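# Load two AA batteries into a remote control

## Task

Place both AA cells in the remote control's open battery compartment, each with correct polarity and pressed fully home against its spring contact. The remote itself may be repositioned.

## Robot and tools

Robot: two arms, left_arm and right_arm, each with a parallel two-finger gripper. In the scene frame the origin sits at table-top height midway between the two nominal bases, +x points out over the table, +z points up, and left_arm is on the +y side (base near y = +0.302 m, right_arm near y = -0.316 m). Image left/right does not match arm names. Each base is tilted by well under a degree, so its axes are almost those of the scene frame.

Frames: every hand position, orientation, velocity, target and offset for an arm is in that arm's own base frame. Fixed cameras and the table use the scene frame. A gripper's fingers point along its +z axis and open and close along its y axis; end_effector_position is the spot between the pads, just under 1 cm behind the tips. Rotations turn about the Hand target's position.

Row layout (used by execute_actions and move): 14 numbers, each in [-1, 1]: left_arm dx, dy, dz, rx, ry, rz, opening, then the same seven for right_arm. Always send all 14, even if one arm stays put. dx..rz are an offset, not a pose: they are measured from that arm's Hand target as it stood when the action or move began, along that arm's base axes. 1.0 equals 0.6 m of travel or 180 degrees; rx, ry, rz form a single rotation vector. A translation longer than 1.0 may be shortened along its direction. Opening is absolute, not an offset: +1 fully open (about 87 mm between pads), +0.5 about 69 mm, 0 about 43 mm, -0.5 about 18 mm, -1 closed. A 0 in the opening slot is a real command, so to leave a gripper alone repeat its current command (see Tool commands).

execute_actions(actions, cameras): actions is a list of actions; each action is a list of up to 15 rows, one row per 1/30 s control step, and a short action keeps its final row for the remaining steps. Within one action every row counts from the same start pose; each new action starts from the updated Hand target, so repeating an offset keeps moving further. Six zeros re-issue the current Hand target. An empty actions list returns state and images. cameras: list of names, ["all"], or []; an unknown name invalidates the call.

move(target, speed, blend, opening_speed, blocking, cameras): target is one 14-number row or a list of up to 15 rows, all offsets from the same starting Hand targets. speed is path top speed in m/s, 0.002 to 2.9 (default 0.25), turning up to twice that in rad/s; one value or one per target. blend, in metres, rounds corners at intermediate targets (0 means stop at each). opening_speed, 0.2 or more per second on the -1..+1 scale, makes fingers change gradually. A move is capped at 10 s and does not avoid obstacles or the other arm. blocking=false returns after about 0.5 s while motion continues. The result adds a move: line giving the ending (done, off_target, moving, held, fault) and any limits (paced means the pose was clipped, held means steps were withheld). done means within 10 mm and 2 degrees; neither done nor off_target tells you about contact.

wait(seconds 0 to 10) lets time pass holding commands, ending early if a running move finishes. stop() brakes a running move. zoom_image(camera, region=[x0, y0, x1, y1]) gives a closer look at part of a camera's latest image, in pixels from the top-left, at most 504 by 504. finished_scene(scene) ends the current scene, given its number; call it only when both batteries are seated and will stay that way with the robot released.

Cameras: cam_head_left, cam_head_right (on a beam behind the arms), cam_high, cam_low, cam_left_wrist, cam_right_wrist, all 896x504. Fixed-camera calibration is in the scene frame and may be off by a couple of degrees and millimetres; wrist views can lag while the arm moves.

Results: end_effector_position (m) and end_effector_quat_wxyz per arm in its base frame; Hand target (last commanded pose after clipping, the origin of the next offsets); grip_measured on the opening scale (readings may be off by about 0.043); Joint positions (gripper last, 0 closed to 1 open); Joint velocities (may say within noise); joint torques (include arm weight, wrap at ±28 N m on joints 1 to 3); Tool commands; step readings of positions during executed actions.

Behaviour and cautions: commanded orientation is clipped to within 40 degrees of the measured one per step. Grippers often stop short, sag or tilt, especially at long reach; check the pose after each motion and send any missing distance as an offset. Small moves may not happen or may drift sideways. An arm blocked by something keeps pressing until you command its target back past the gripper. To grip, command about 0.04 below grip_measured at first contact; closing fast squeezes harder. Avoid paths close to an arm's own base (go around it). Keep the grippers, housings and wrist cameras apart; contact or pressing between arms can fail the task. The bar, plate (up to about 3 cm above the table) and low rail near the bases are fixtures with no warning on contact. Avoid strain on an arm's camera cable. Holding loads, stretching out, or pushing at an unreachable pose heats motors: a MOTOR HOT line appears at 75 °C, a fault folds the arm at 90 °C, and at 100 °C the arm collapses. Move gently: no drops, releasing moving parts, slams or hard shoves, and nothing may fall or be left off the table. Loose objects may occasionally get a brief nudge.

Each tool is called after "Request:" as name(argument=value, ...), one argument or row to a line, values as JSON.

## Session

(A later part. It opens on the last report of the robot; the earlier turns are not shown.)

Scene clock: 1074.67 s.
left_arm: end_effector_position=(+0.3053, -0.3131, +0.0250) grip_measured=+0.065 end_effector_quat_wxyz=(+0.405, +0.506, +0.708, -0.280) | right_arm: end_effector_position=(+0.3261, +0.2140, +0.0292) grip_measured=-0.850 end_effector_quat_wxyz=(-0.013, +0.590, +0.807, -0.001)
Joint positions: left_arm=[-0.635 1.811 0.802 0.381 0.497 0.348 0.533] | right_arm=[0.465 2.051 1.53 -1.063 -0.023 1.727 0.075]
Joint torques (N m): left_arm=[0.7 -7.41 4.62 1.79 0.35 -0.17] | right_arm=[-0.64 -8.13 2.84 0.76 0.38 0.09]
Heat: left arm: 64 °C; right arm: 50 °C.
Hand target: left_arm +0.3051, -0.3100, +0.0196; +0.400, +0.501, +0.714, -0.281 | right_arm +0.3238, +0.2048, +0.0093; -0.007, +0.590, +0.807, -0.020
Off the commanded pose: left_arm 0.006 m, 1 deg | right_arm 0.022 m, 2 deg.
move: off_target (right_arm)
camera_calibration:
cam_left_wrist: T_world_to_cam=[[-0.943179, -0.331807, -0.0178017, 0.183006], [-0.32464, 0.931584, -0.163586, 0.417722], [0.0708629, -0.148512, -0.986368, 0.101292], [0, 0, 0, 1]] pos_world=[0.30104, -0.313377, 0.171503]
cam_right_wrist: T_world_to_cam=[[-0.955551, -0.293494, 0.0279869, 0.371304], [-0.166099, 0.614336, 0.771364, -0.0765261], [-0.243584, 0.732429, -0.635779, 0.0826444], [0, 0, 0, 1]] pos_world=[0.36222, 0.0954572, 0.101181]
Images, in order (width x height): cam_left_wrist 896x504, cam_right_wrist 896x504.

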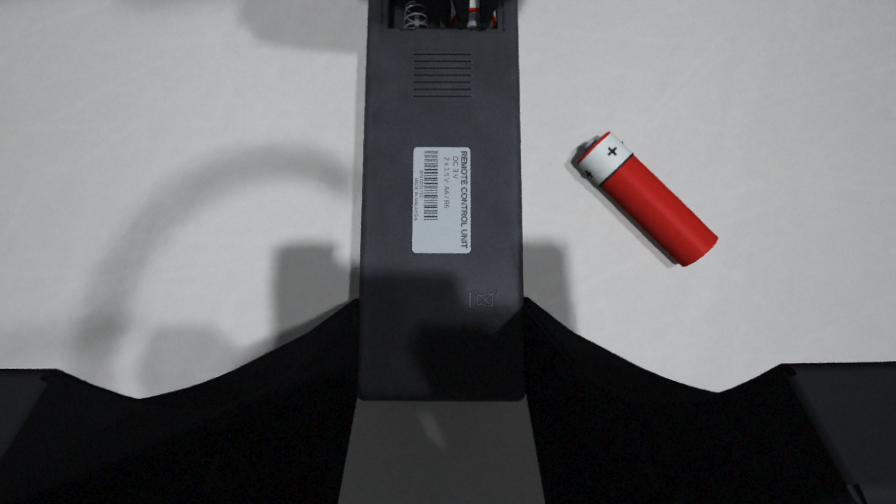

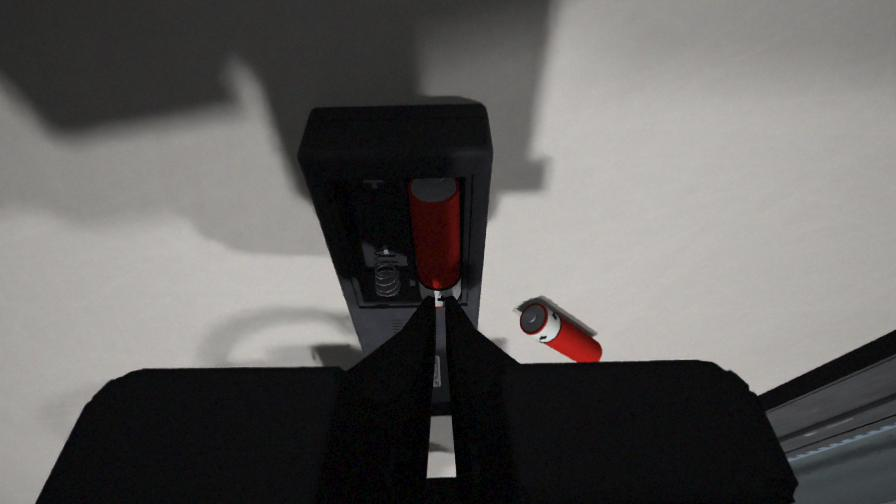

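Request:
move(
  target=[0,0,0,0,0,0,0.0, 0.012,-0.032,-0.008,0,0,0,-0.85],
  speed=0.03,
  cameras=["cam_left_wrist","cam_right_wrist"],
)

Request:
zoom_image(
  camera="cam_right_wrist",
  region=[290, 90, 510, 340],
)

Request:
zoom_image(
  camera="cam_left_wrist",
  region=[350, 0, 550, 60],
)

Scene clock: 1079.90 s.
left_arm: end_effector_position=(+0.3053, -0.3131, +0.0250) grip_measured=+0.065 end_effector_quat_wxyz=(+0.405, +0.506, +0.708, -0.280) | right_arm: end_effector_position=(+0.3283, +0.2099, +0.0259) grip_measured=-0.850 end_effector_quat_wxyz=(-0.033, +0.583, +0.811, +0.016)
Joint positions: left_arm=[-0.635 1.811 0.802 0.381 0.497 0.348 0.533] | right_arm=[0.429 2.051 1.506 -1.03 -0.074 1.675 0.075]
Joint torques (N m): left_arm=[0.8 -7.41 4.53 1.77 0.25 -0.12] | right_arm=[-2.28 -8.09 3.56 0.59 0.92 0.03]
Heat: left arm: 64 °C; right arm: 51 °C.
Hand target: left_arm +0.3051, -0.3100, +0.0196; +0.400, +0.501, +0.714, -0.281 | right_arm +0.3309, +0.1857, +0.0045; -0.007, +0.590, +0.807, -0.020
Off the commanded pose: left_arm 0.006 m, 1 deg | right_arm 0.032 m, 5 deg.
move: off_target (right_arm)
camera_calibration:
cam_left_wrist: T_world_to_cam=[[-0.943179, -0.331807, -0.0178017, 0.183006], [-0.32464, 0.931584, -0.163586, 0.417722], [0.0708629, -0.148512, -0.986368, 0.101292], [0, 0, 0, 1]] pos_world=[0.30104, -0.313377, 0.171503]
cam_right_wrist: T_world_to_cam=[[-0.950665, -0.30931, 0.023721, 0.37405], [-0.165895, 0.571511, 0.803651, -0.0629794], [-0.262134, 0.760068, -0.594628, 0.0833401], [0, 0, 0, 1]] pos_world=[0.366995, 0.0883465, 0.091297]
Images, in order (width x height): cam_left_wrist 896x504, cam_right_wrist 896x504.

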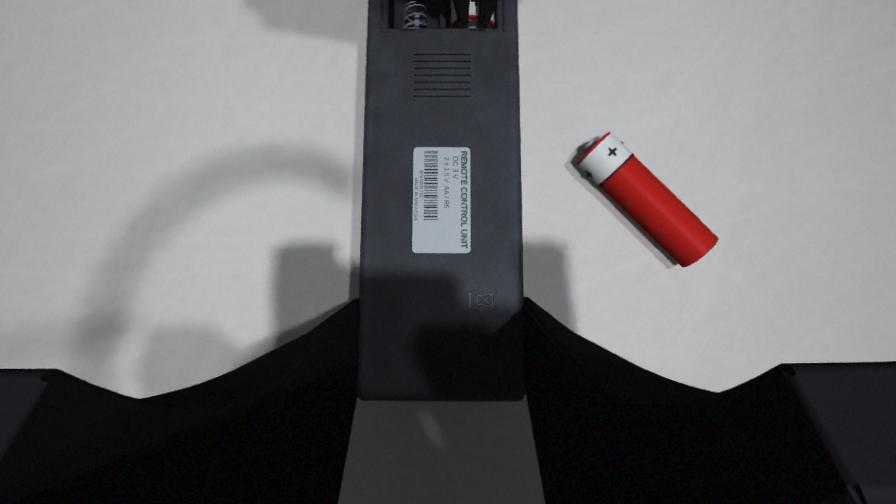

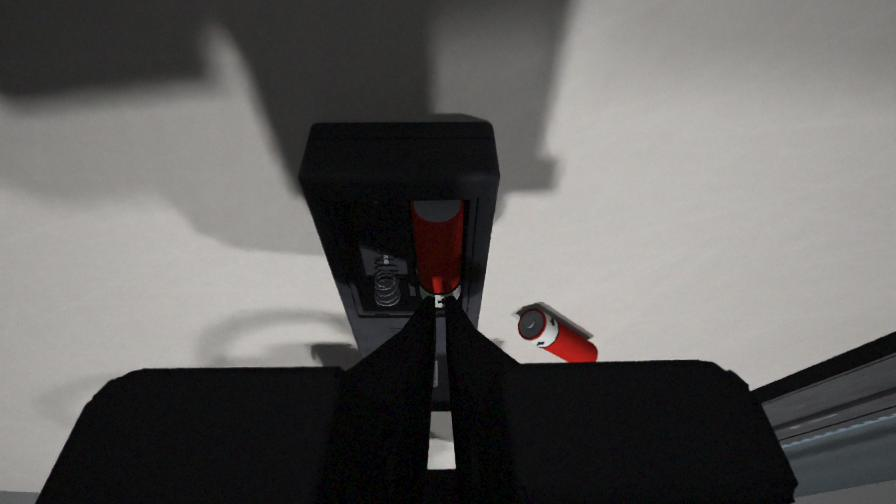

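Scaled by 2.016.

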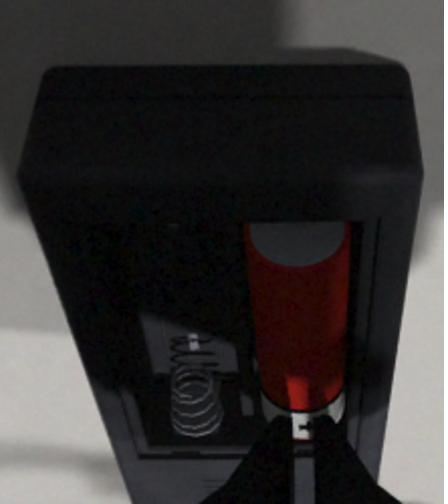

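Scaled by 2.520.

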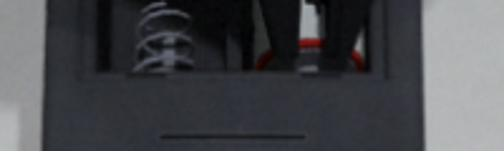

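Request:
move(
  target=[0,0,0,0,0,0,0.0, 0.002,-0.008,-0.012,0,0,0,-0.85],
  speed=0.03,
  cameras=["cam_left_wrist","cam_right_wrist"],
)

Request:
zoom_image(
  camera="cam_right_wrist",
  region=[290, 90, 510, 340],
)

Request:
zoom_image(
  camera="cam_left_wrist",
  region=[350, 0, 550, 60],
)

Scene clock: 1084.57 s.
left_arm: end_effector_position=(+0.3053, -0.3131, +0.0250) grip_measured=+0.065 end_effector_quat_wxyz=(+0.405, +0.506, +0.708, -0.280) | right_arm: end_effector_position=(+0.3284, +0.2095, +0.0255) grip_measured=-0.850 end_effector_quat_wxyz=(-0.044, +0.582, +0.812, +0.025)
Joint positions: left_arm=[-0.635 1.811 0.802 0.381 0.497 0.348 0.533] | right_arm=[0.416 2.051 1.498 -1.02 -0.101 1.66 0.075]
Joint torques (N m): left_arm=[0.84 -7.62 4.49 1.74 0.32 -0.18] | right_arm=[-2.28 -7.56 2.59 0.74 1.19 0.06]
Heat: left arm: 64 °C; right arm: 51 °C.
Hand target: left_arm +0.3051, -0.3100, +0.0196; +0.400, +0.501, +0.714, -0.281 | right_arm +0.3322, +0.1809, -0.0027; -0.007, +0.590, +0.807, -0.020
Off the commanded pose: left_arm 0.006 m, 1 deg | right_arm 0.040 m, 7 deg.
move: off_target (right_arm)
camera_calibration:
cam_left_wrist: T_world_to_cam=[[-0.943179, -0.331807, -0.0178017, 0.183006], [-0.32464, 0.931584, -0.163586, 0.417722], [0.0708629, -0.148512, -0.986368, 0.101292], [0, 0, 0, 1]] pos_world=[0.30104, -0.313377, 0.171503]
cam_right_wrist: T_world_to_cam=[[-0.94972, -0.312234, 0.0232802, 0.374353], [-0.160808, 0.550222, 0.819388, -0.0600557], [-0.26865, 0.774445, -0.572767, 0.0819091], [0, 0, 0, 1]] pos_world=[0.367878, 0.0864957, 0.0874087]
Images, in order (width x height): cam_left_wrist 896x504, cam_right_wrist 896x504.

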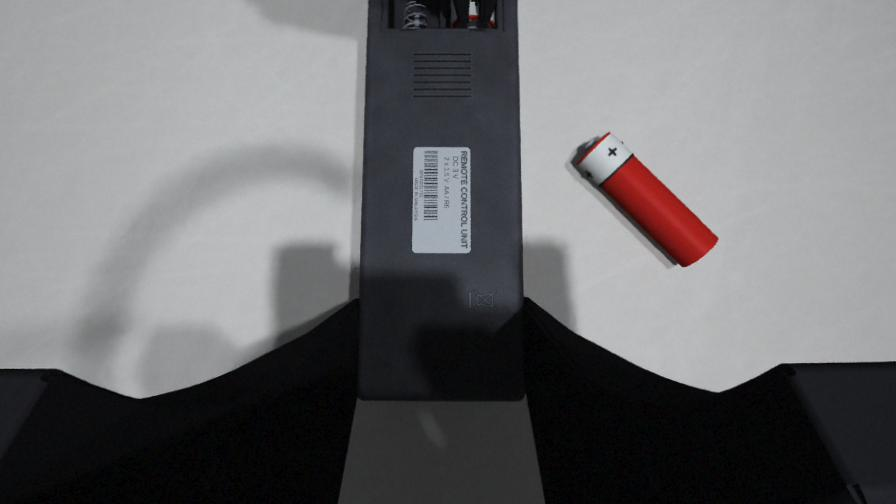

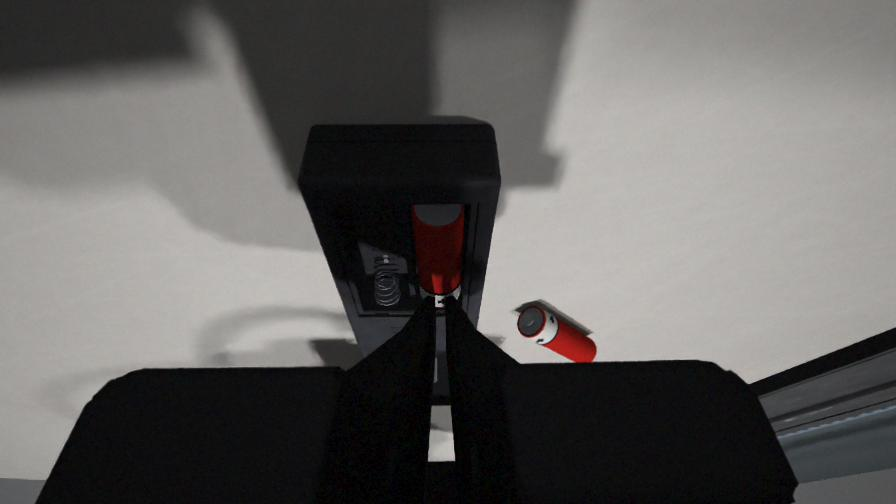

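Scaled by 2.016.

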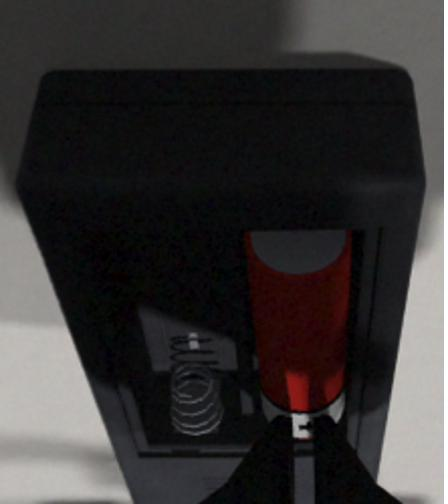

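Scaled by 2.520.

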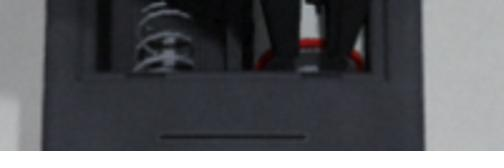

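Request:
move(
  target=[0,0,0,0,0,0,0.0, -0.008,0.040,0.0,0,0,0,-0.85],
  speed=0.03,
  cameras=["cam_left_wrist","cam_right_wrist"],
)

Request:
zoom_image(
  camera="cam_right_wrist",
  region=[290, 90, 510, 340],
)

Request:
zoom_image(
  camera="cam_left_wrist",
  region=[350, 0, 550, 60],
)

Scene clock: 1091.10 s.
left_arm: end_effector_position=(+0.3054, -0.3131, +0.0250) grip_measured=+0.065 end_effector_quat_wxyz=(+0.405, +0.506, +0.708, -0.280) | right_arm: end_effector_position=(+0.3273, +0.2120, +0.0252) grip_measured=-0.850 end_effector_quat_wxyz=(-0.028, +0.586, +0.810, +0.013)
Joint positions: left_arm=[-0.635 1.811 0.802 0.381 0.497 0.348 0.533] | right_arm=[0.441 2.049 1.503 -1.028 -0.061 1.693 0.075]
Joint torques (N m): left_arm=[0.73 -7.65 4.77 1.79 0.29 -0.27] | right_arm=[1.09 -5.82 4.34 0.81 0.78 0.33]
Heat: left arm: 64 °C; right arm: 51 °C.
Hand target: left_arm +0.3051, -0.3100, +0.0196; +0.400, +0.501, +0.714, -0.281 | right_arm +0.3274, +0.2048, -0.0027; -0.007, +0.590, +0.807, -0.020
Off the commanded pose: left_arm 0.006 m, 1 deg | right_arm 0.029 m, 5 deg.
move: off_target (right_arm)
camera_calibration:
cam_left_wrist: T_world_to_cam=[[-0.943066, -0.332123, -0.0179087, 0.182892], [-0.324948, 0.931505, -0.163424, 0.417762], [0.070959, -0.1483, -0.986393, 0.101334], [0, 0, 0, 1]] pos_world=[0.30104, -0.313377, 0.171502]
cam_right_wrist: T_world_to_cam=[[-0.952526, -0.303655, 0.0221016, 0.373186], [-0.166934, 0.581599, 0.796163, -0.0654257], [-0.254613, 0.754677, -0.604678, 0.0799584], [0, 0, 0, 1]] pos_world=[0.364906, 0.0910286, 0.0921906]
Images, in order (width x height): cam_left_wrist 896x504, cam_right_wrist 896x504.

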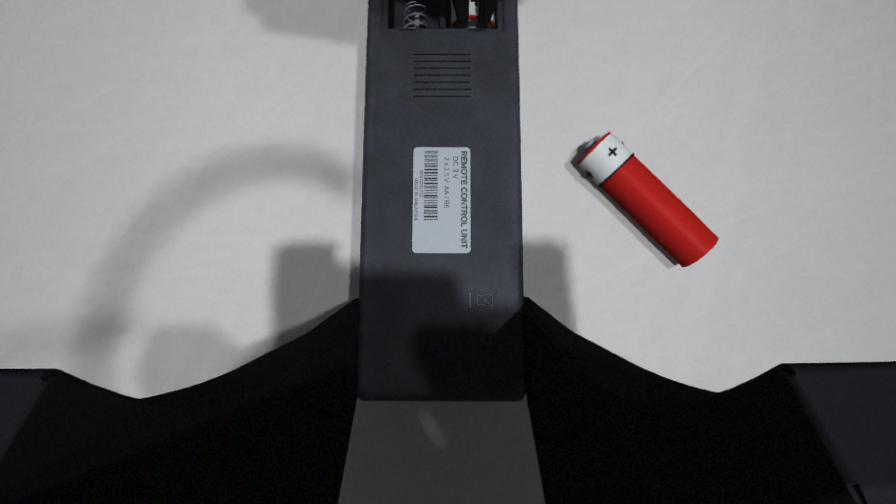

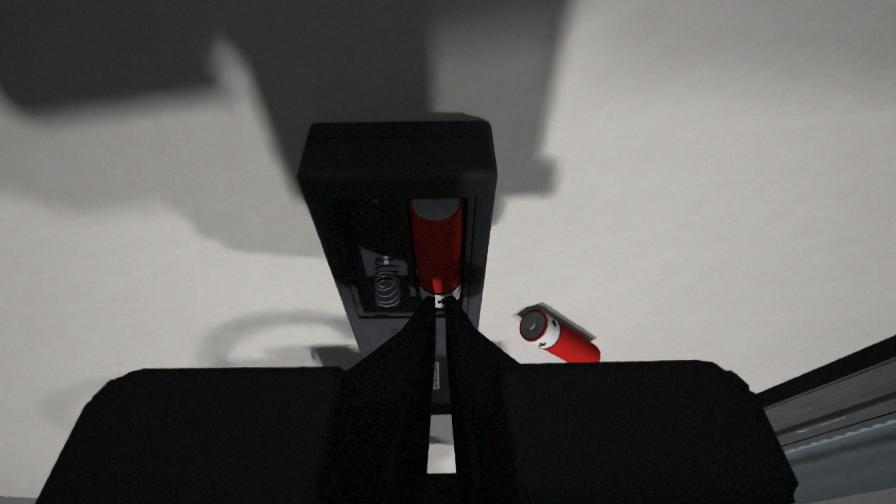

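Scaled by 2.016.

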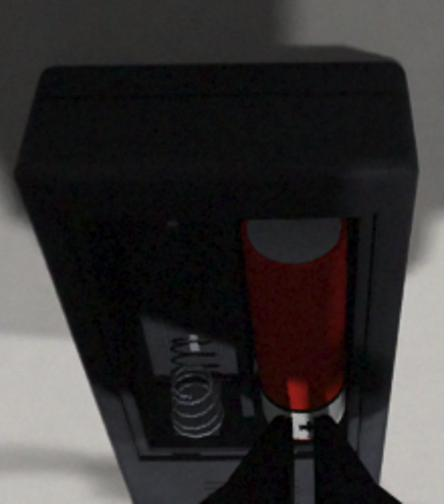

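Scaled by 2.520.

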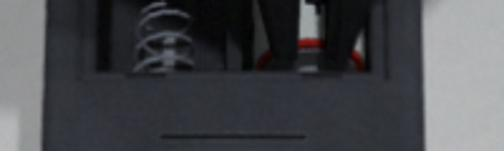

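Request:
move(
  target=[0,0,0,0,0,0,0.0, -0.003,0.004,-0.018,0,0,0,-0.85],
  speed=0.03,
  cameras=[],
)

Scene clock: 1095.23 s.
left_arm: end_effector_position=(+0.3054, -0.3131, +0.0250) grip_measured=+0.065 end_effector_quat_wxyz=(+0.405, +0.506, +0.708, -0.280) | right_arm: end_effector_position=(+0.3272, +0.2121, +0.0250) grip_measured=-0.850 end_effector_quat_wxyz=(-0.026, +0.587, +0.809, +0.012)
Joint positions: left_arm=[-0.635 1.811 0.802 0.381 0.497 0.348 0.533] | right_arm=[0.444 2.049 1.503 -1.028 -0.056 1.698 0.075]
Joint torques (N m): left_arm=[0.91 -7.8 4.74 1.79 0.28 -0.19] | right_arm=[1.55 -4.96 1.78 1.16 0.73 0.34]
Heat: left arm: 64 °C; right arm: 50 °C.
Hand target: left_arm +0.3051, -0.3100, +0.0196; +0.400, +0.501, +0.714, -0.281 | right_arm +0.3256, +0.2072, -0.0135; -0.007, +0.590, +0.807, -0.020
Off the commanded pose: left_arm 0.006 m, 1 deg | right_arm 0.039 m, 4 deg.
move: off_target (right_arm)
No camera images: "cameras" was empty.

Request:
move(
  target=[
    [0,0,0,0,0,0,0.0, 0.003,0.008,0.03,0,0,0,-0.85],
    [0,0,0,0,0,0,0.0, 0.003,0.008,0.13,0,0,0,-0.85],
  ],
  speed=[0.05,0.1],
  blend=[0.005,0],
  cameras=["cam_left_wrist","cam_right_wrist"],
)

Request:
zoom_image(
  camera="cam_right_wrist",
  region=[290, 90, 510, 340],
)

Request:
zoom_image(
  camera="cam_left_wrist",
  region=[350, 0, 550, 60],
)

Scene clock: 1099.80 s.
left_arm: end_effector_position=(+0.3053, -0.3131, +0.0250) grip_measured=+0.065 end_effector_quat_wxyz=(+0.405, +0.505, +0.709, -0.280) | right_arm: end_effector_position=(+0.3243, +0.2098, +0.0548) grip_measured=-0.850 end_effector_quat_wxyz=(-0.018, +0.588, +0.808, -0.025)
Joint positions: left_arm=[-0.635 1.811 0.802 0.381 0.496 0.346 0.533] | right_arm=[0.464 2.061 1.652 -1.223 -0.008 1.721 0.075]
Joint torques (N m): left_arm=[0.65 -7.34 4.72 1.79 0.27 -0.12] | right_arm=[0.58 -11.54 8.95 0.14 0.22 0.27]
Heat: left arm: 64 °C; right arm: 50 °C.
Hand target: left_arm +0.3051, -0.3100, +0.0196; +0.400, +0.501, +0.714, -0.281 | right_arm +0.3274, +0.2121, +0.0646; -0.007, +0.590, +0.807, -0.020
Off the commanded pose: left_arm 0.006 m, 1 deg | right_arm 0.010 m, 1 deg.
move: done
camera_calibration:
cam_left_wrist: T_world_to_cam=[[-0.942569, -0.333634, -0.0158613, 0.182236], [-0.326749, 0.930885, -0.163367, 0.418104], [0.0692697, -0.148802, -0.986438, 0.101686], [0, 0, 0, 1]] pos_world=[0.301341, -0.313276, 0.171502]
cam_right_wrist: T_world_to_cam=[[-0.952078, -0.297046, 0.0728857, 0.364697], [-0.14193, 0.640164, 0.755014, -0.106336], [-0.270932, 0.708487, -0.651646, 0.116336], [0, 0, 0, 1]] pos_world=[0.363647, 0.093982, 0.129514]
Images, in order (width x height): cam_left_wrist 896x504, cam_right_wrist 896x504.

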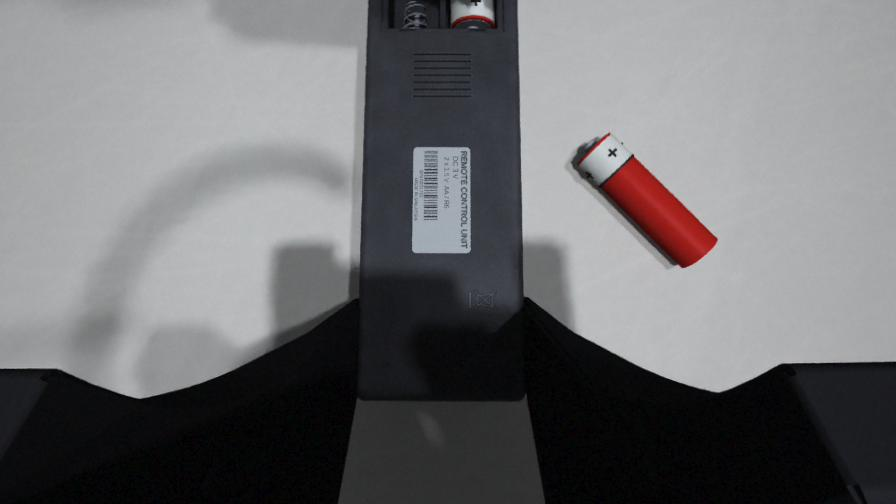

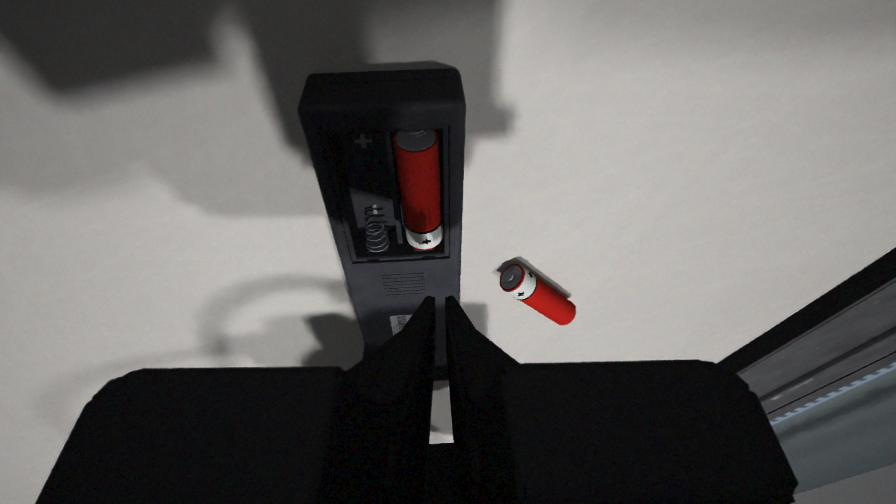

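Scaled by 2.016.

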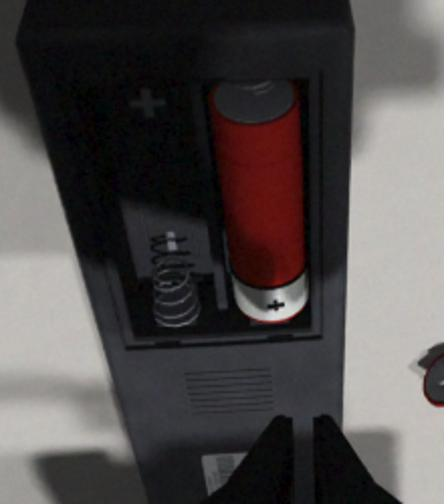

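Scaled by 2.520.

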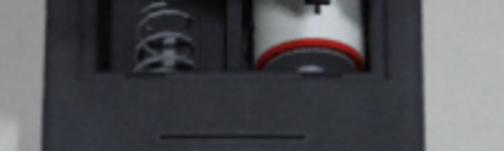

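Request:
move(
  target=[
    [0,0.1167,0.0083,0,0,0,0.0, 0,0,0.034,0,0,0,-0.5],
    [0,0.1167,0.0083,0,0,0,0.0, -0.0702,0.037,0.034,0.0765,0.0487,0.2543,-0.2],
  ],
  speed=[0.12,0.15],
  opening_speed=1.0,
  cameras=["cam_left_wrist","cam_right_wrist"],
)

Scene clock: 1163.60 s.
left_arm: end_effector_position=(+0.3109, -0.2434, +0.0226) grip_measured=+0.065 end_effector_quat_wxyz=(+0.406, +0.499, +0.714, -0.277) | right_arm: end_effector_position=(+0.2857, +0.2297, +0.0842) grip_measured=-0.200 end_effector_quat_wxyz=(-0.122, +0.230, +0.965, +0.027)
Joint positions: left_arm=[-0.435 1.712 0.688 0.322 0.642 0.478 0.533] | right_arm=[0.49 2.166 1.867 -1.42 -0.201 0.944 0.4]
Joint torques (N m): left_arm=[0.7 -9.57 4.51 1.25 0.43 0.05] | right_arm=[0.53 -9.65 9.05 0.01 -0.19 0.02]
Heat: left arm: 62 °C; right arm: 58 °C.
Hand target: left_arm +0.3049, -0.2400, +0.0245; +0.400, +0.501, +0.714, -0.281 | right_arm +0.2852, +0.2342, +0.0849; -0.128, +0.223, +0.966, +0.029
Off the commanded pose: left_arm 0.007 m, 1 deg | right_arm 0.005 m, 1 deg.
move: done
camera_calibration:
cam_left_wrist: T_world_to_cam=[[-0.937053, -0.34895, -0.0128794, 0.205163], [-0.342415, 0.925484, -0.161958, 0.358136], [0.0684348, -0.147353, -0.986714, 0.109913], [0, 0, 0, 1]] pos_world=[0.307359, -0.243662, 0.169098]
cam_right_wrist: T_world_to_cam=[[-0.458291, -0.888632, 0.0173648, 0.331236], [-0.387685, 0.217444, 0.895778, 0.00876199], [-0.799793, 0.403795, -0.444162, 0.31452], [0, 0, 0, 1]] pos_world=[0.40675, 0.16544, 0.126097]
Images, in order (width x height): cam_left_wrist 896x504, cam_right_wrist 896x504.

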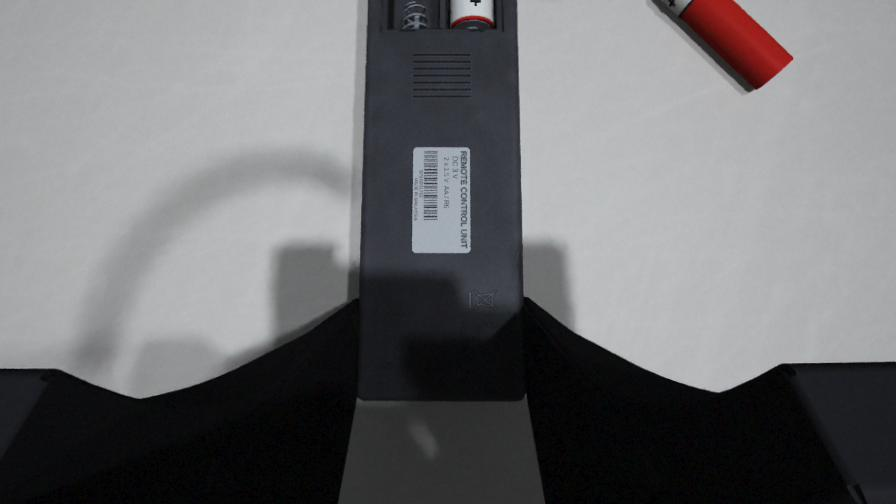

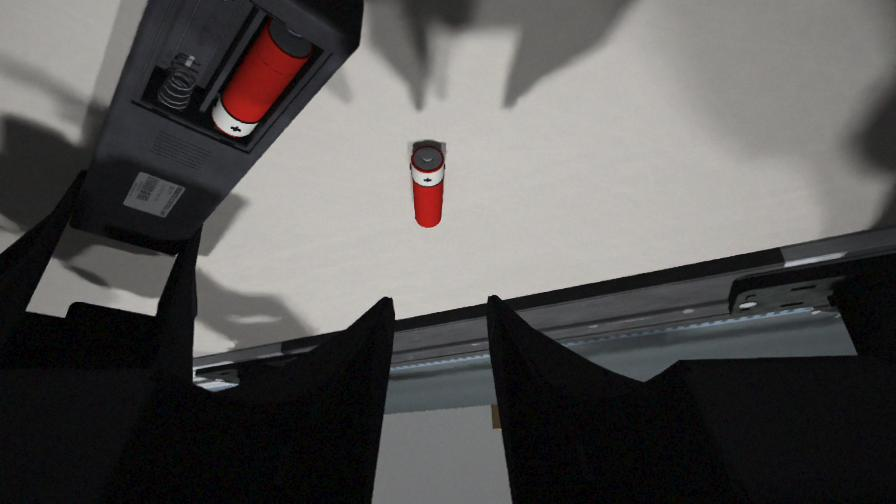

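Request:
move(
  target=[0,0,-0.009,0,0,0,0.0, -0.0165,0.0168,-0.0915,0,0,0,-0.2],
  speed=0.1,
  cameras=["cam_right_wrist"],
)

Scene clock: 1175.47 s.
left_arm: end_effector_position=(+0.3109, -0.2434, +0.0227) grip_measured=+0.065 end_effector_quat_wxyz=(+0.406, +0.499, +0.714, -0.277) | right_arm: end_effector_position=(+0.2783, +0.2409, +0.0358) grip_measured=-0.200 end_effector_quat_wxyz=(-0.120, +0.219, +0.968, +0.030)
Joint positions: left_arm=[-0.435 1.712 0.688 0.323 0.642 0.478 0.533] | right_arm=[0.524 2.19 1.711 -1.231 -0.207 0.954 0.4]
Joint torques (N m): left_arm=[0.54 -8.21 3.69 1.54 0.42 0.03] | right_arm=[0.43 -10.14 5.67 0.31 -0.19 0.25]
Heat: left arm: 59 °C; right arm: 55 °C.
Hand target: left_arm +0.3050, -0.2400, +0.0191; +0.400, +0.501, +0.714, -0.281 | right_arm +0.2754, +0.2443, +0.0300; -0.128, +0.223, +0.966, +0.029
Off the commanded pose: left_arm 0.008 m, 1 deg | right_arm 0.007 m, 1 deg.
move: done
camera_calibration:
cam_right_wrist: T_world_to_cam=[[-0.437982, -0.898944, 0.00848193, 0.335808], [-0.397183, 0.201962, 0.895241, 0.0531027], [-0.806485, 0.388731, -0.445501, 0.288163], [0, 0, 0, 1]] pos_world=[0.400568, 0.17913, 0.0779889]
Images, in order (width x height): cam_right_wrist 896x504.

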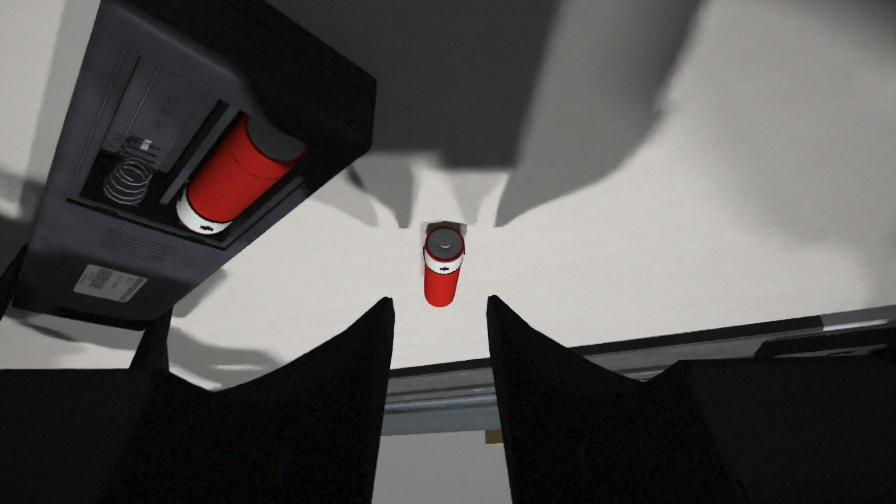

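Request:
move(
  target=[0,0,0,0,0,0,0.0, -0.0105,0.0027,-0.0397,0,0,-0.0156,-0.2],
  speed=0.06,
  cameras=["cam_right_wrist"],
)

Scene clock: 1184.73 s.
left_arm: end_effector_position=(+0.3109, -0.2434, +0.0227) grip_measured=+0.065 end_effector_quat_wxyz=(+0.406, +0.499, +0.714, -0.277) | right_arm: end_effector_position=(+0.2729, +0.2425, +0.0104) grip_measured=-0.200 end_effector_quat_wxyz=(-0.120, +0.243, +0.962, +0.032)
Joint positions: left_arm=[-0.435 1.712 0.688 0.323 0.642 0.478 0.533] | right_arm=[0.529 2.19 1.606 -1.116 -0.214 1.01 0.4]
Joint torques (N m): left_arm=[0.68 -8.18 3.89 1.56 0.44 0] | right_arm=[0.57 -10.47 5.29 0.31 -0.19 0.27]
Heat: left arm: 59 °C; right arm: 55 °C.
Hand target: left_arm +0.3050, -0.2400, +0.0191; +0.400, +0.501, +0.714, -0.281 | right_arm +0.2691, +0.2460, +0.0062; -0.127, +0.246, +0.960, +0.033
Off the commanded pose: left_arm 0.008 m, 1 deg | right_arm 0.007 m, 1 deg.
move: done
camera_calibration:
cam_right_wrist: T_world_to_cam=[[-0.482372, -0.875905, 0.0103485, 0.341662], [-0.384567, 0.222371, 0.895913, 0.0649639], [-0.787036, 0.428184, -0.44411, 0.256984], [0, 0, 0, 1]] pos_world=[0.392047, 0.174781, 0.0523916]
Images, in order (width x height): cam_right_wrist 896x504.

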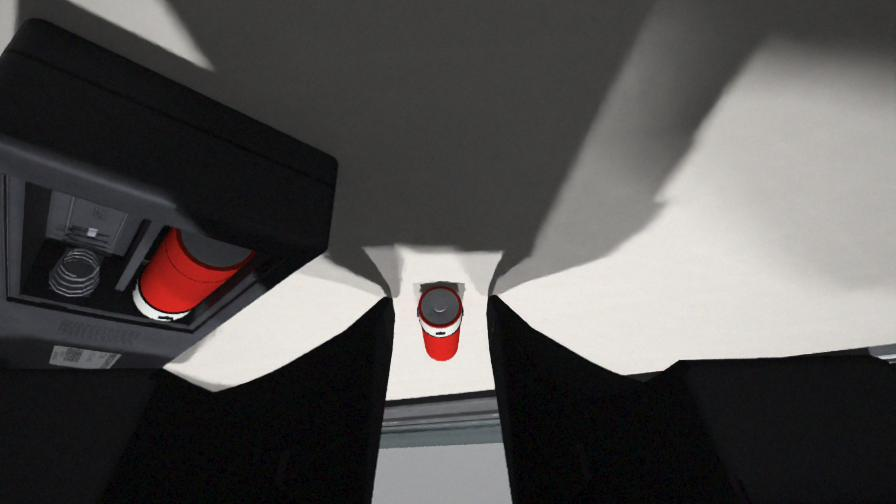

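Request:
move(
  target=[0,0,0,0,0,0,0.0, 0,0,0,0,0,0,-0.72],
  speed=0.06,
  opening_speed=0.5,
  cameras=["cam_right_wrist"],
)

Scene clock: 1190.60 s.
left_arm: end_effector_position=(+0.3109, -0.2434, +0.0227) grip_measured=+0.065 end_effector_quat_wxyz=(+0.406, +0.499, +0.714, -0.277) | right_arm: end_effector_position=(+0.2730, +0.2426, +0.0104) grip_measured=-0.591 end_effector_quat_wxyz=(-0.120, +0.243, +0.962, +0.032)
Joint positions: left_arm=[-0.435 1.712 0.688 0.323 0.642 0.478 0.533] | right_arm=[0.529 2.19 1.606 -1.116 -0.214 1.01 0.205]
Joint torques (N m): left_arm=[0.77 -8.12 3.93 1.58 0.47 0.03] | right_arm=[0.57 -10.48 5.3 0.32 -0.19 0.25]
Heat: left arm: 58 °C; right arm: 55 °C.
Hand target: left_arm +0.3050, -0.2400, +0.0191; +0.400, +0.501, +0.714, -0.281 | right_arm +0.2691, +0.2460, +0.0062; -0.127, +0.247, +0.960, +0.033
Off the commanded pose: left_arm 0.008 m, 1 deg | right_arm 0.007 m, 1 deg.
move: done
camera_calibration:
cam_right_wrist: T_world_to_cam=[[-0.482658, -0.875751, 0.0100835, 0.341761], [-0.38472, 0.222348, 0.895853, 0.0650314], [-0.786786, 0.428511, -0.444237, 0.256836], [0, 0, 0, 1]] pos_world=[0.392047, 0.174781, 0.0523912]
Images, in order (width x height): cam_right_wrist 896x504.

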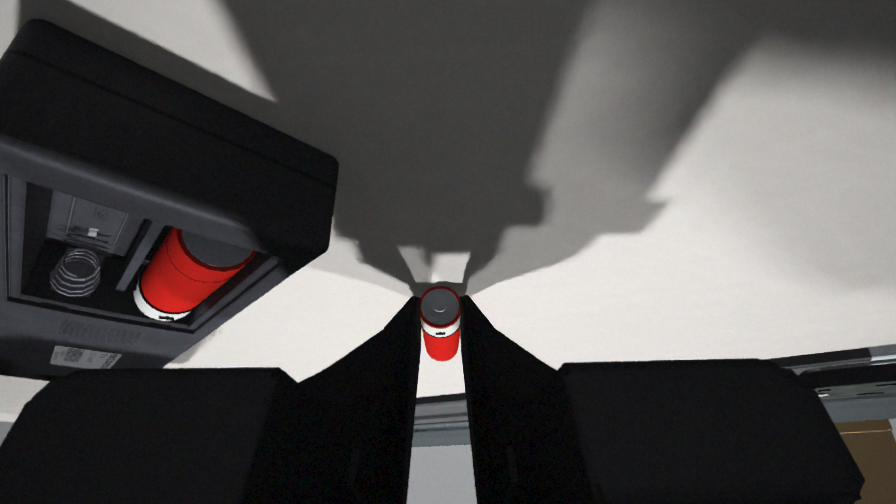

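Request:
move(
  target=[
    [0,0,0,0,0,0,0.0, 0,0,0.131,0,0,0,-0.72],
    [0,-0.1167,0.0083,0,0,0,0.0, 0.1483,-0.1225,0.131,-0.0665,-0.0543,-0.2405,-0.72],
    [0,-0.1167,0.0008,0,0,0,0.0, 0.1483,-0.1225,0.1147,-0.0665,-0.0543,-0.2405,-0.72],
  ],
  speed=[0.1,0.12,0.06],
  blend=[0.01,0,0],
  cameras=["cam_left_wrist","cam_right_wrist"],
)

Scene clock: 1207.97 s.
left_arm: end_effector_position=(+0.3044, -0.3064, +0.0243) grip_measured=+0.065 end_effector_quat_wxyz=(+0.405, +0.501, +0.711, -0.282) | right_arm: end_effector_position=(+0.3549, +0.1764, +0.0671) grip_measured=-0.591 end_effector_quat_wxyz=(-0.013, +0.582, +0.813, -0.010)
Joint positions: left_arm=[-0.618 1.799 0.78 0.39 0.51 0.346 0.532] | right_arm=[0.351 2.085 1.736 -1.253 -0.011 1.593 0.205]
Joint torques (N m): left_arm=[-0.57 -6.49 6.37 1.7 0.17 -0.15] | right_arm=[-0.8 -13.42 5.75 0.49 0.21 0.26]
Heat: left arm: 58 °C; right arm: 57 °C.
Hand target: left_arm +0.3051, -0.3099, +0.0196; +0.400, +0.501, +0.714, -0.281 | right_arm +0.3582, +0.1724, +0.0752; +0.000, +0.590, +0.807, +0.000
Off the commanded pose: left_arm 0.006 m, 1 deg | right_arm 0.009 m, 2 deg.
move: done
camera_calibration:
cam_left_wrist: T_world_to_cam=[[-0.940818, -0.338792, -0.00901341, 0.181238], [-0.33264, 0.928175, -0.166858, 0.412593], [0.064896, -0.153984, -0.98594, 0.101857], [0, 0, 0, 1]] pos_world=[0.301147, -0.305872, 0.170903]
cam_right_wrist: T_world_to_cam=[[-0.9491, -0.31218, 0.0418589, 0.386677], [-0.170987, 0.62227, 0.7639, -0.076968], [-0.264522, 0.71786, -0.643976, 0.151838], [0, 0, 0, 1]] pos_world=[0.393999, 0.0596095, 0.14039]
Images, in order (width x height): cam_left_wrist 896x504, cam_right_wrist 896x504.

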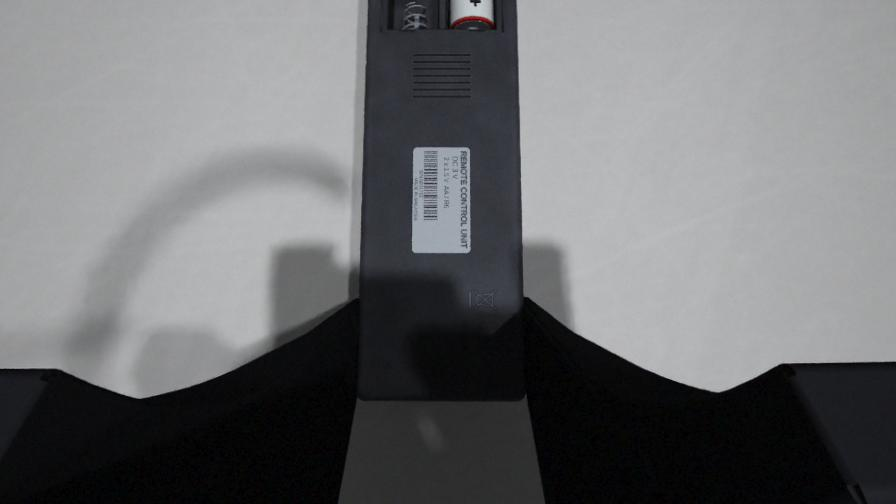

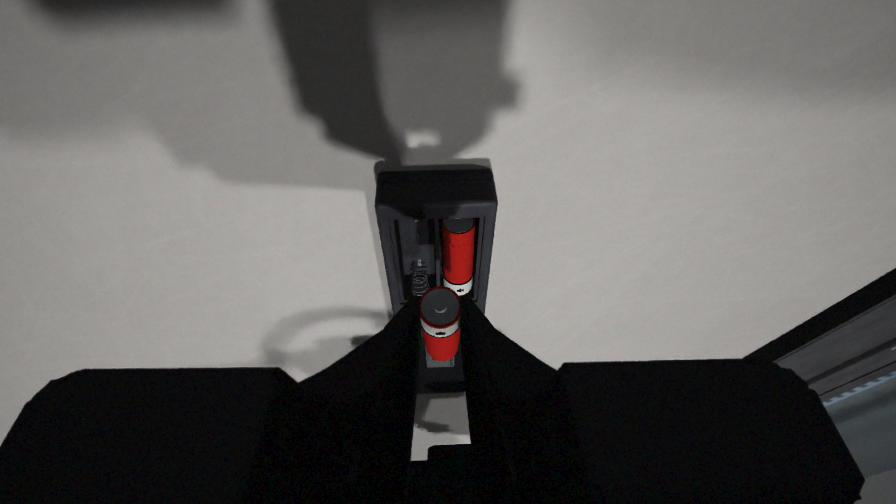

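Request:
zoom_image(
  camera="cam_right_wrist",
  region=[360, 150, 520, 330],
)

Scaled by 2.800.

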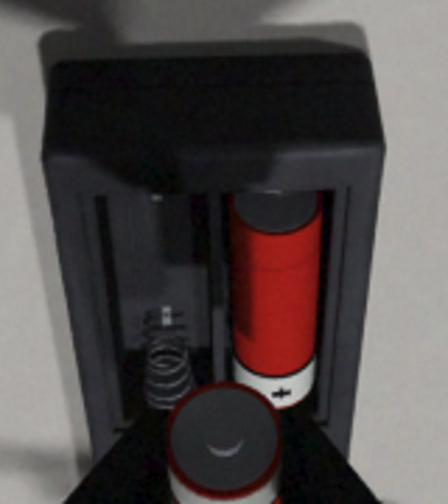

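Request:
move(
  target=[0,0,0,0,0,0,0.0, 0.0075,0.0013,-0.063,0,0,-0.0111,-0.72],
  speed=0.08,
  cameras=["cam_right_wrist"],
)

Request:
zoom_image(
  camera="cam_right_wrist",
  region=[340, 130, 540, 330],
)

Scene clock: 1234.07 s.
left_arm: end_effector_position=(+0.3044, -0.3064, +0.0243) grip_measured=+0.065 end_effector_quat_wxyz=(+0.405, +0.501, +0.711, -0.282) | right_arm: end_effector_position=(+0.3607, +0.1785, +0.0425) grip_measured=-0.591 end_effector_quat_wxyz=(-0.003, +0.595, +0.804, +0.005)
Joint positions: left_arm=[-0.618 1.799 0.78 0.39 0.51 0.346 0.532] | right_arm=[0.351 2.085 1.638 -1.119 -0.011 1.626 0.205]
Joint torques (N m): left_arm=[-0.44 -6.58 6.56 1.68 0.11 -0.21] | right_arm=[-0.96 -10.19 5.75 0.57 0.2 0.26]
Heat: left arm: 58 °C; right arm: 65 °C.
Hand target: left_arm +0.3051, -0.3099, +0.0196; +0.400, +0.501, +0.714, -0.281 | right_arm +0.3626, +0.1732, +0.0373; +0.000, +0.604, +0.797, +0.000
Off the commanded pose: left_arm 0.006 m, 1 deg | right_arm 0.008 m, 1 deg.
move: done
camera_calibration:
cam_right_wrist: T_world_to_cam=[[-0.959657, -0.281083, 0.00708909, 0.393639], [-0.17569, 0.619135, 0.765379, -0.0563175], [-0.219524, 0.733256, -0.643541, 0.117083], [0, 0, 0, 1]] pos_world=[0.393567, 0.0596614, 0.115662]
Images, in order (width x height): cam_right_wrist 896x504.

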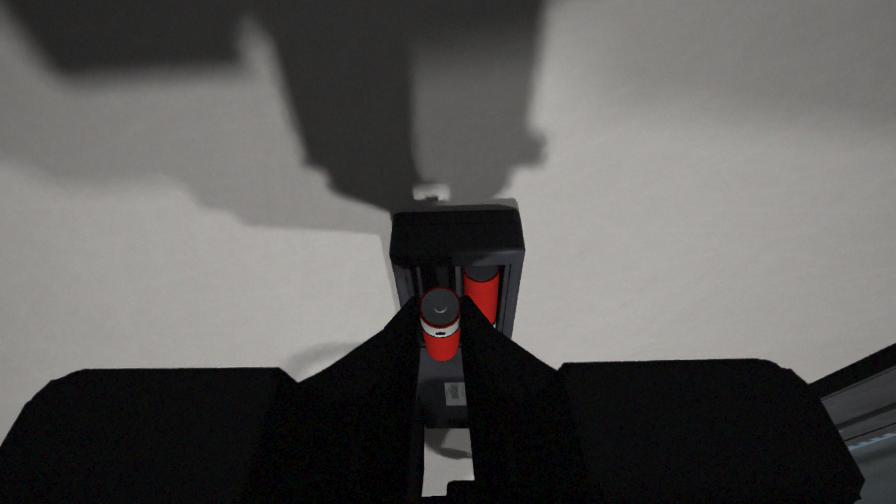

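Scaled by 2.520.

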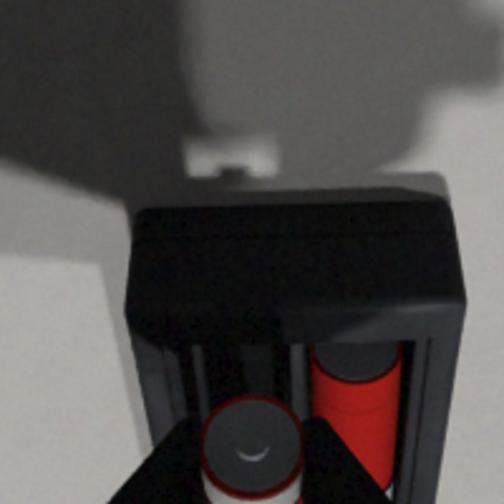

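Request:
move(
  target=[0,0,0,0,0,0,0.0, 0.0030,0.0008,-0.0195,0,0,0,-0.72],
  speed=0.05,
  cameras=["cam_left_wrist","cam_right_wrist"],
)

Request:
zoom_image(
  camera="cam_right_wrist",
  region=[340, 160, 540, 380],
)

Request:
zoom_image(
  camera="cam_left_wrist",
  region=[350, 0, 550, 60],
)

Scene clock: 1248.70 s.
left_arm: end_effector_position=(+0.3044, -0.3064, +0.0243) grip_measured=+0.065 end_effector_quat_wxyz=(+0.405, +0.501, +0.711, -0.282) | right_arm: end_effector_position=(+0.3630, +0.1793, +0.0340) grip_measured=-0.591 end_effector_quat_wxyz=(-0.001, +0.595, +0.804, +0.008)
Joint positions: left_arm=[-0.618 1.799 0.78 0.39 0.51 0.346 0.532] | right_arm=[0.351 2.094 1.617 -1.081 -0.011 1.626 0.205]
Joint torques (N m): left_arm=[-0.5 -6.19 6.45 1.65 0.12 -0.13] | right_arm=[-0.99 -9.46 5.78 0.57 0.21 0.26]
Heat: left arm: 58 °C; right arm: 62 °C.
Hand target: left_arm +0.3051, -0.3099, +0.0196; +0.400, +0.501, +0.714, -0.281 | right_arm +0.3643, +0.1736, +0.0255; +0.000, +0.604, +0.797, -0.001
Off the commanded pose: left_arm 0.006 m, 1 deg | right_arm 0.010 m, 2 deg.
move: done
camera_calibration:
cam_left_wrist: T_world_to_cam=[[-0.940818, -0.338792, -0.00901341, 0.181238], [-0.33264, 0.928175, -0.166858, 0.412593], [0.064896, -0.153984, -0.98594, 0.101857], [0, 0, 0, 1]] pos_world=[0.301147, -0.305872, 0.170903]
cam_right_wrist: T_world_to_cam=[[-0.959695, -0.281044, -0.000839559, 0.396502], [-0.181355, 0.616996, 0.765785, -0.0475233], [-0.214701, 0.735072, -0.643096, 0.109362], [0, 0, 0, 1]] pos_world=[0.395382, 0.0603671, 0.107056]
Images, in order (width x height): cam_left_wrist 896x504, cam_right_wrist 896x504.

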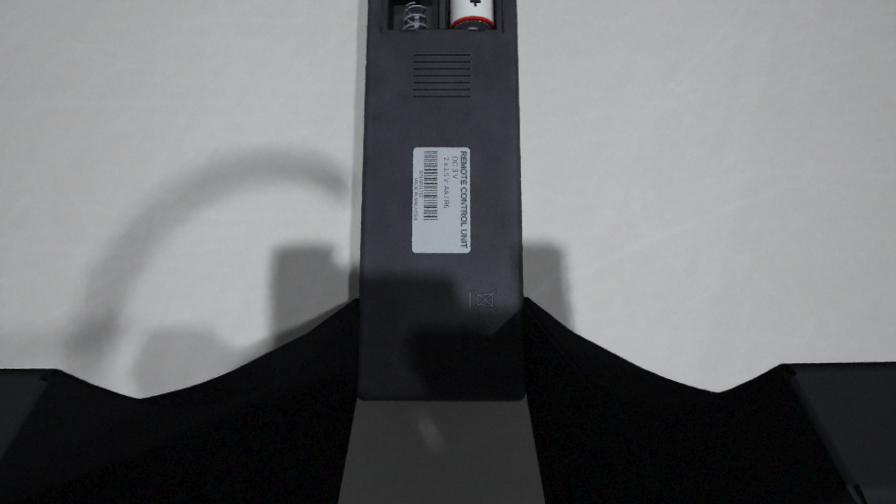

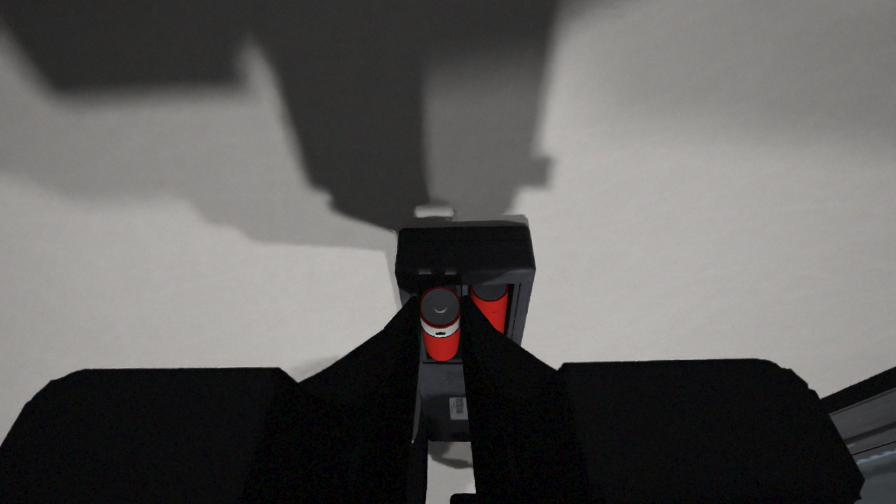

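Scaled by 2.291.

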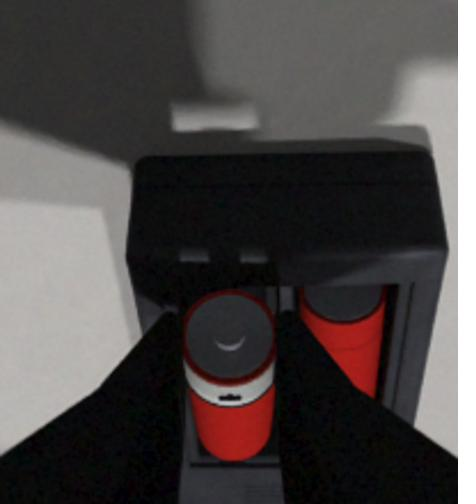

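Scaled by 2.520.

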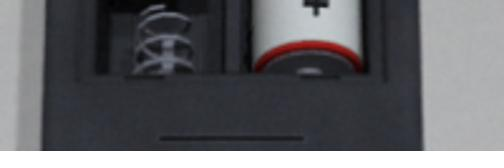

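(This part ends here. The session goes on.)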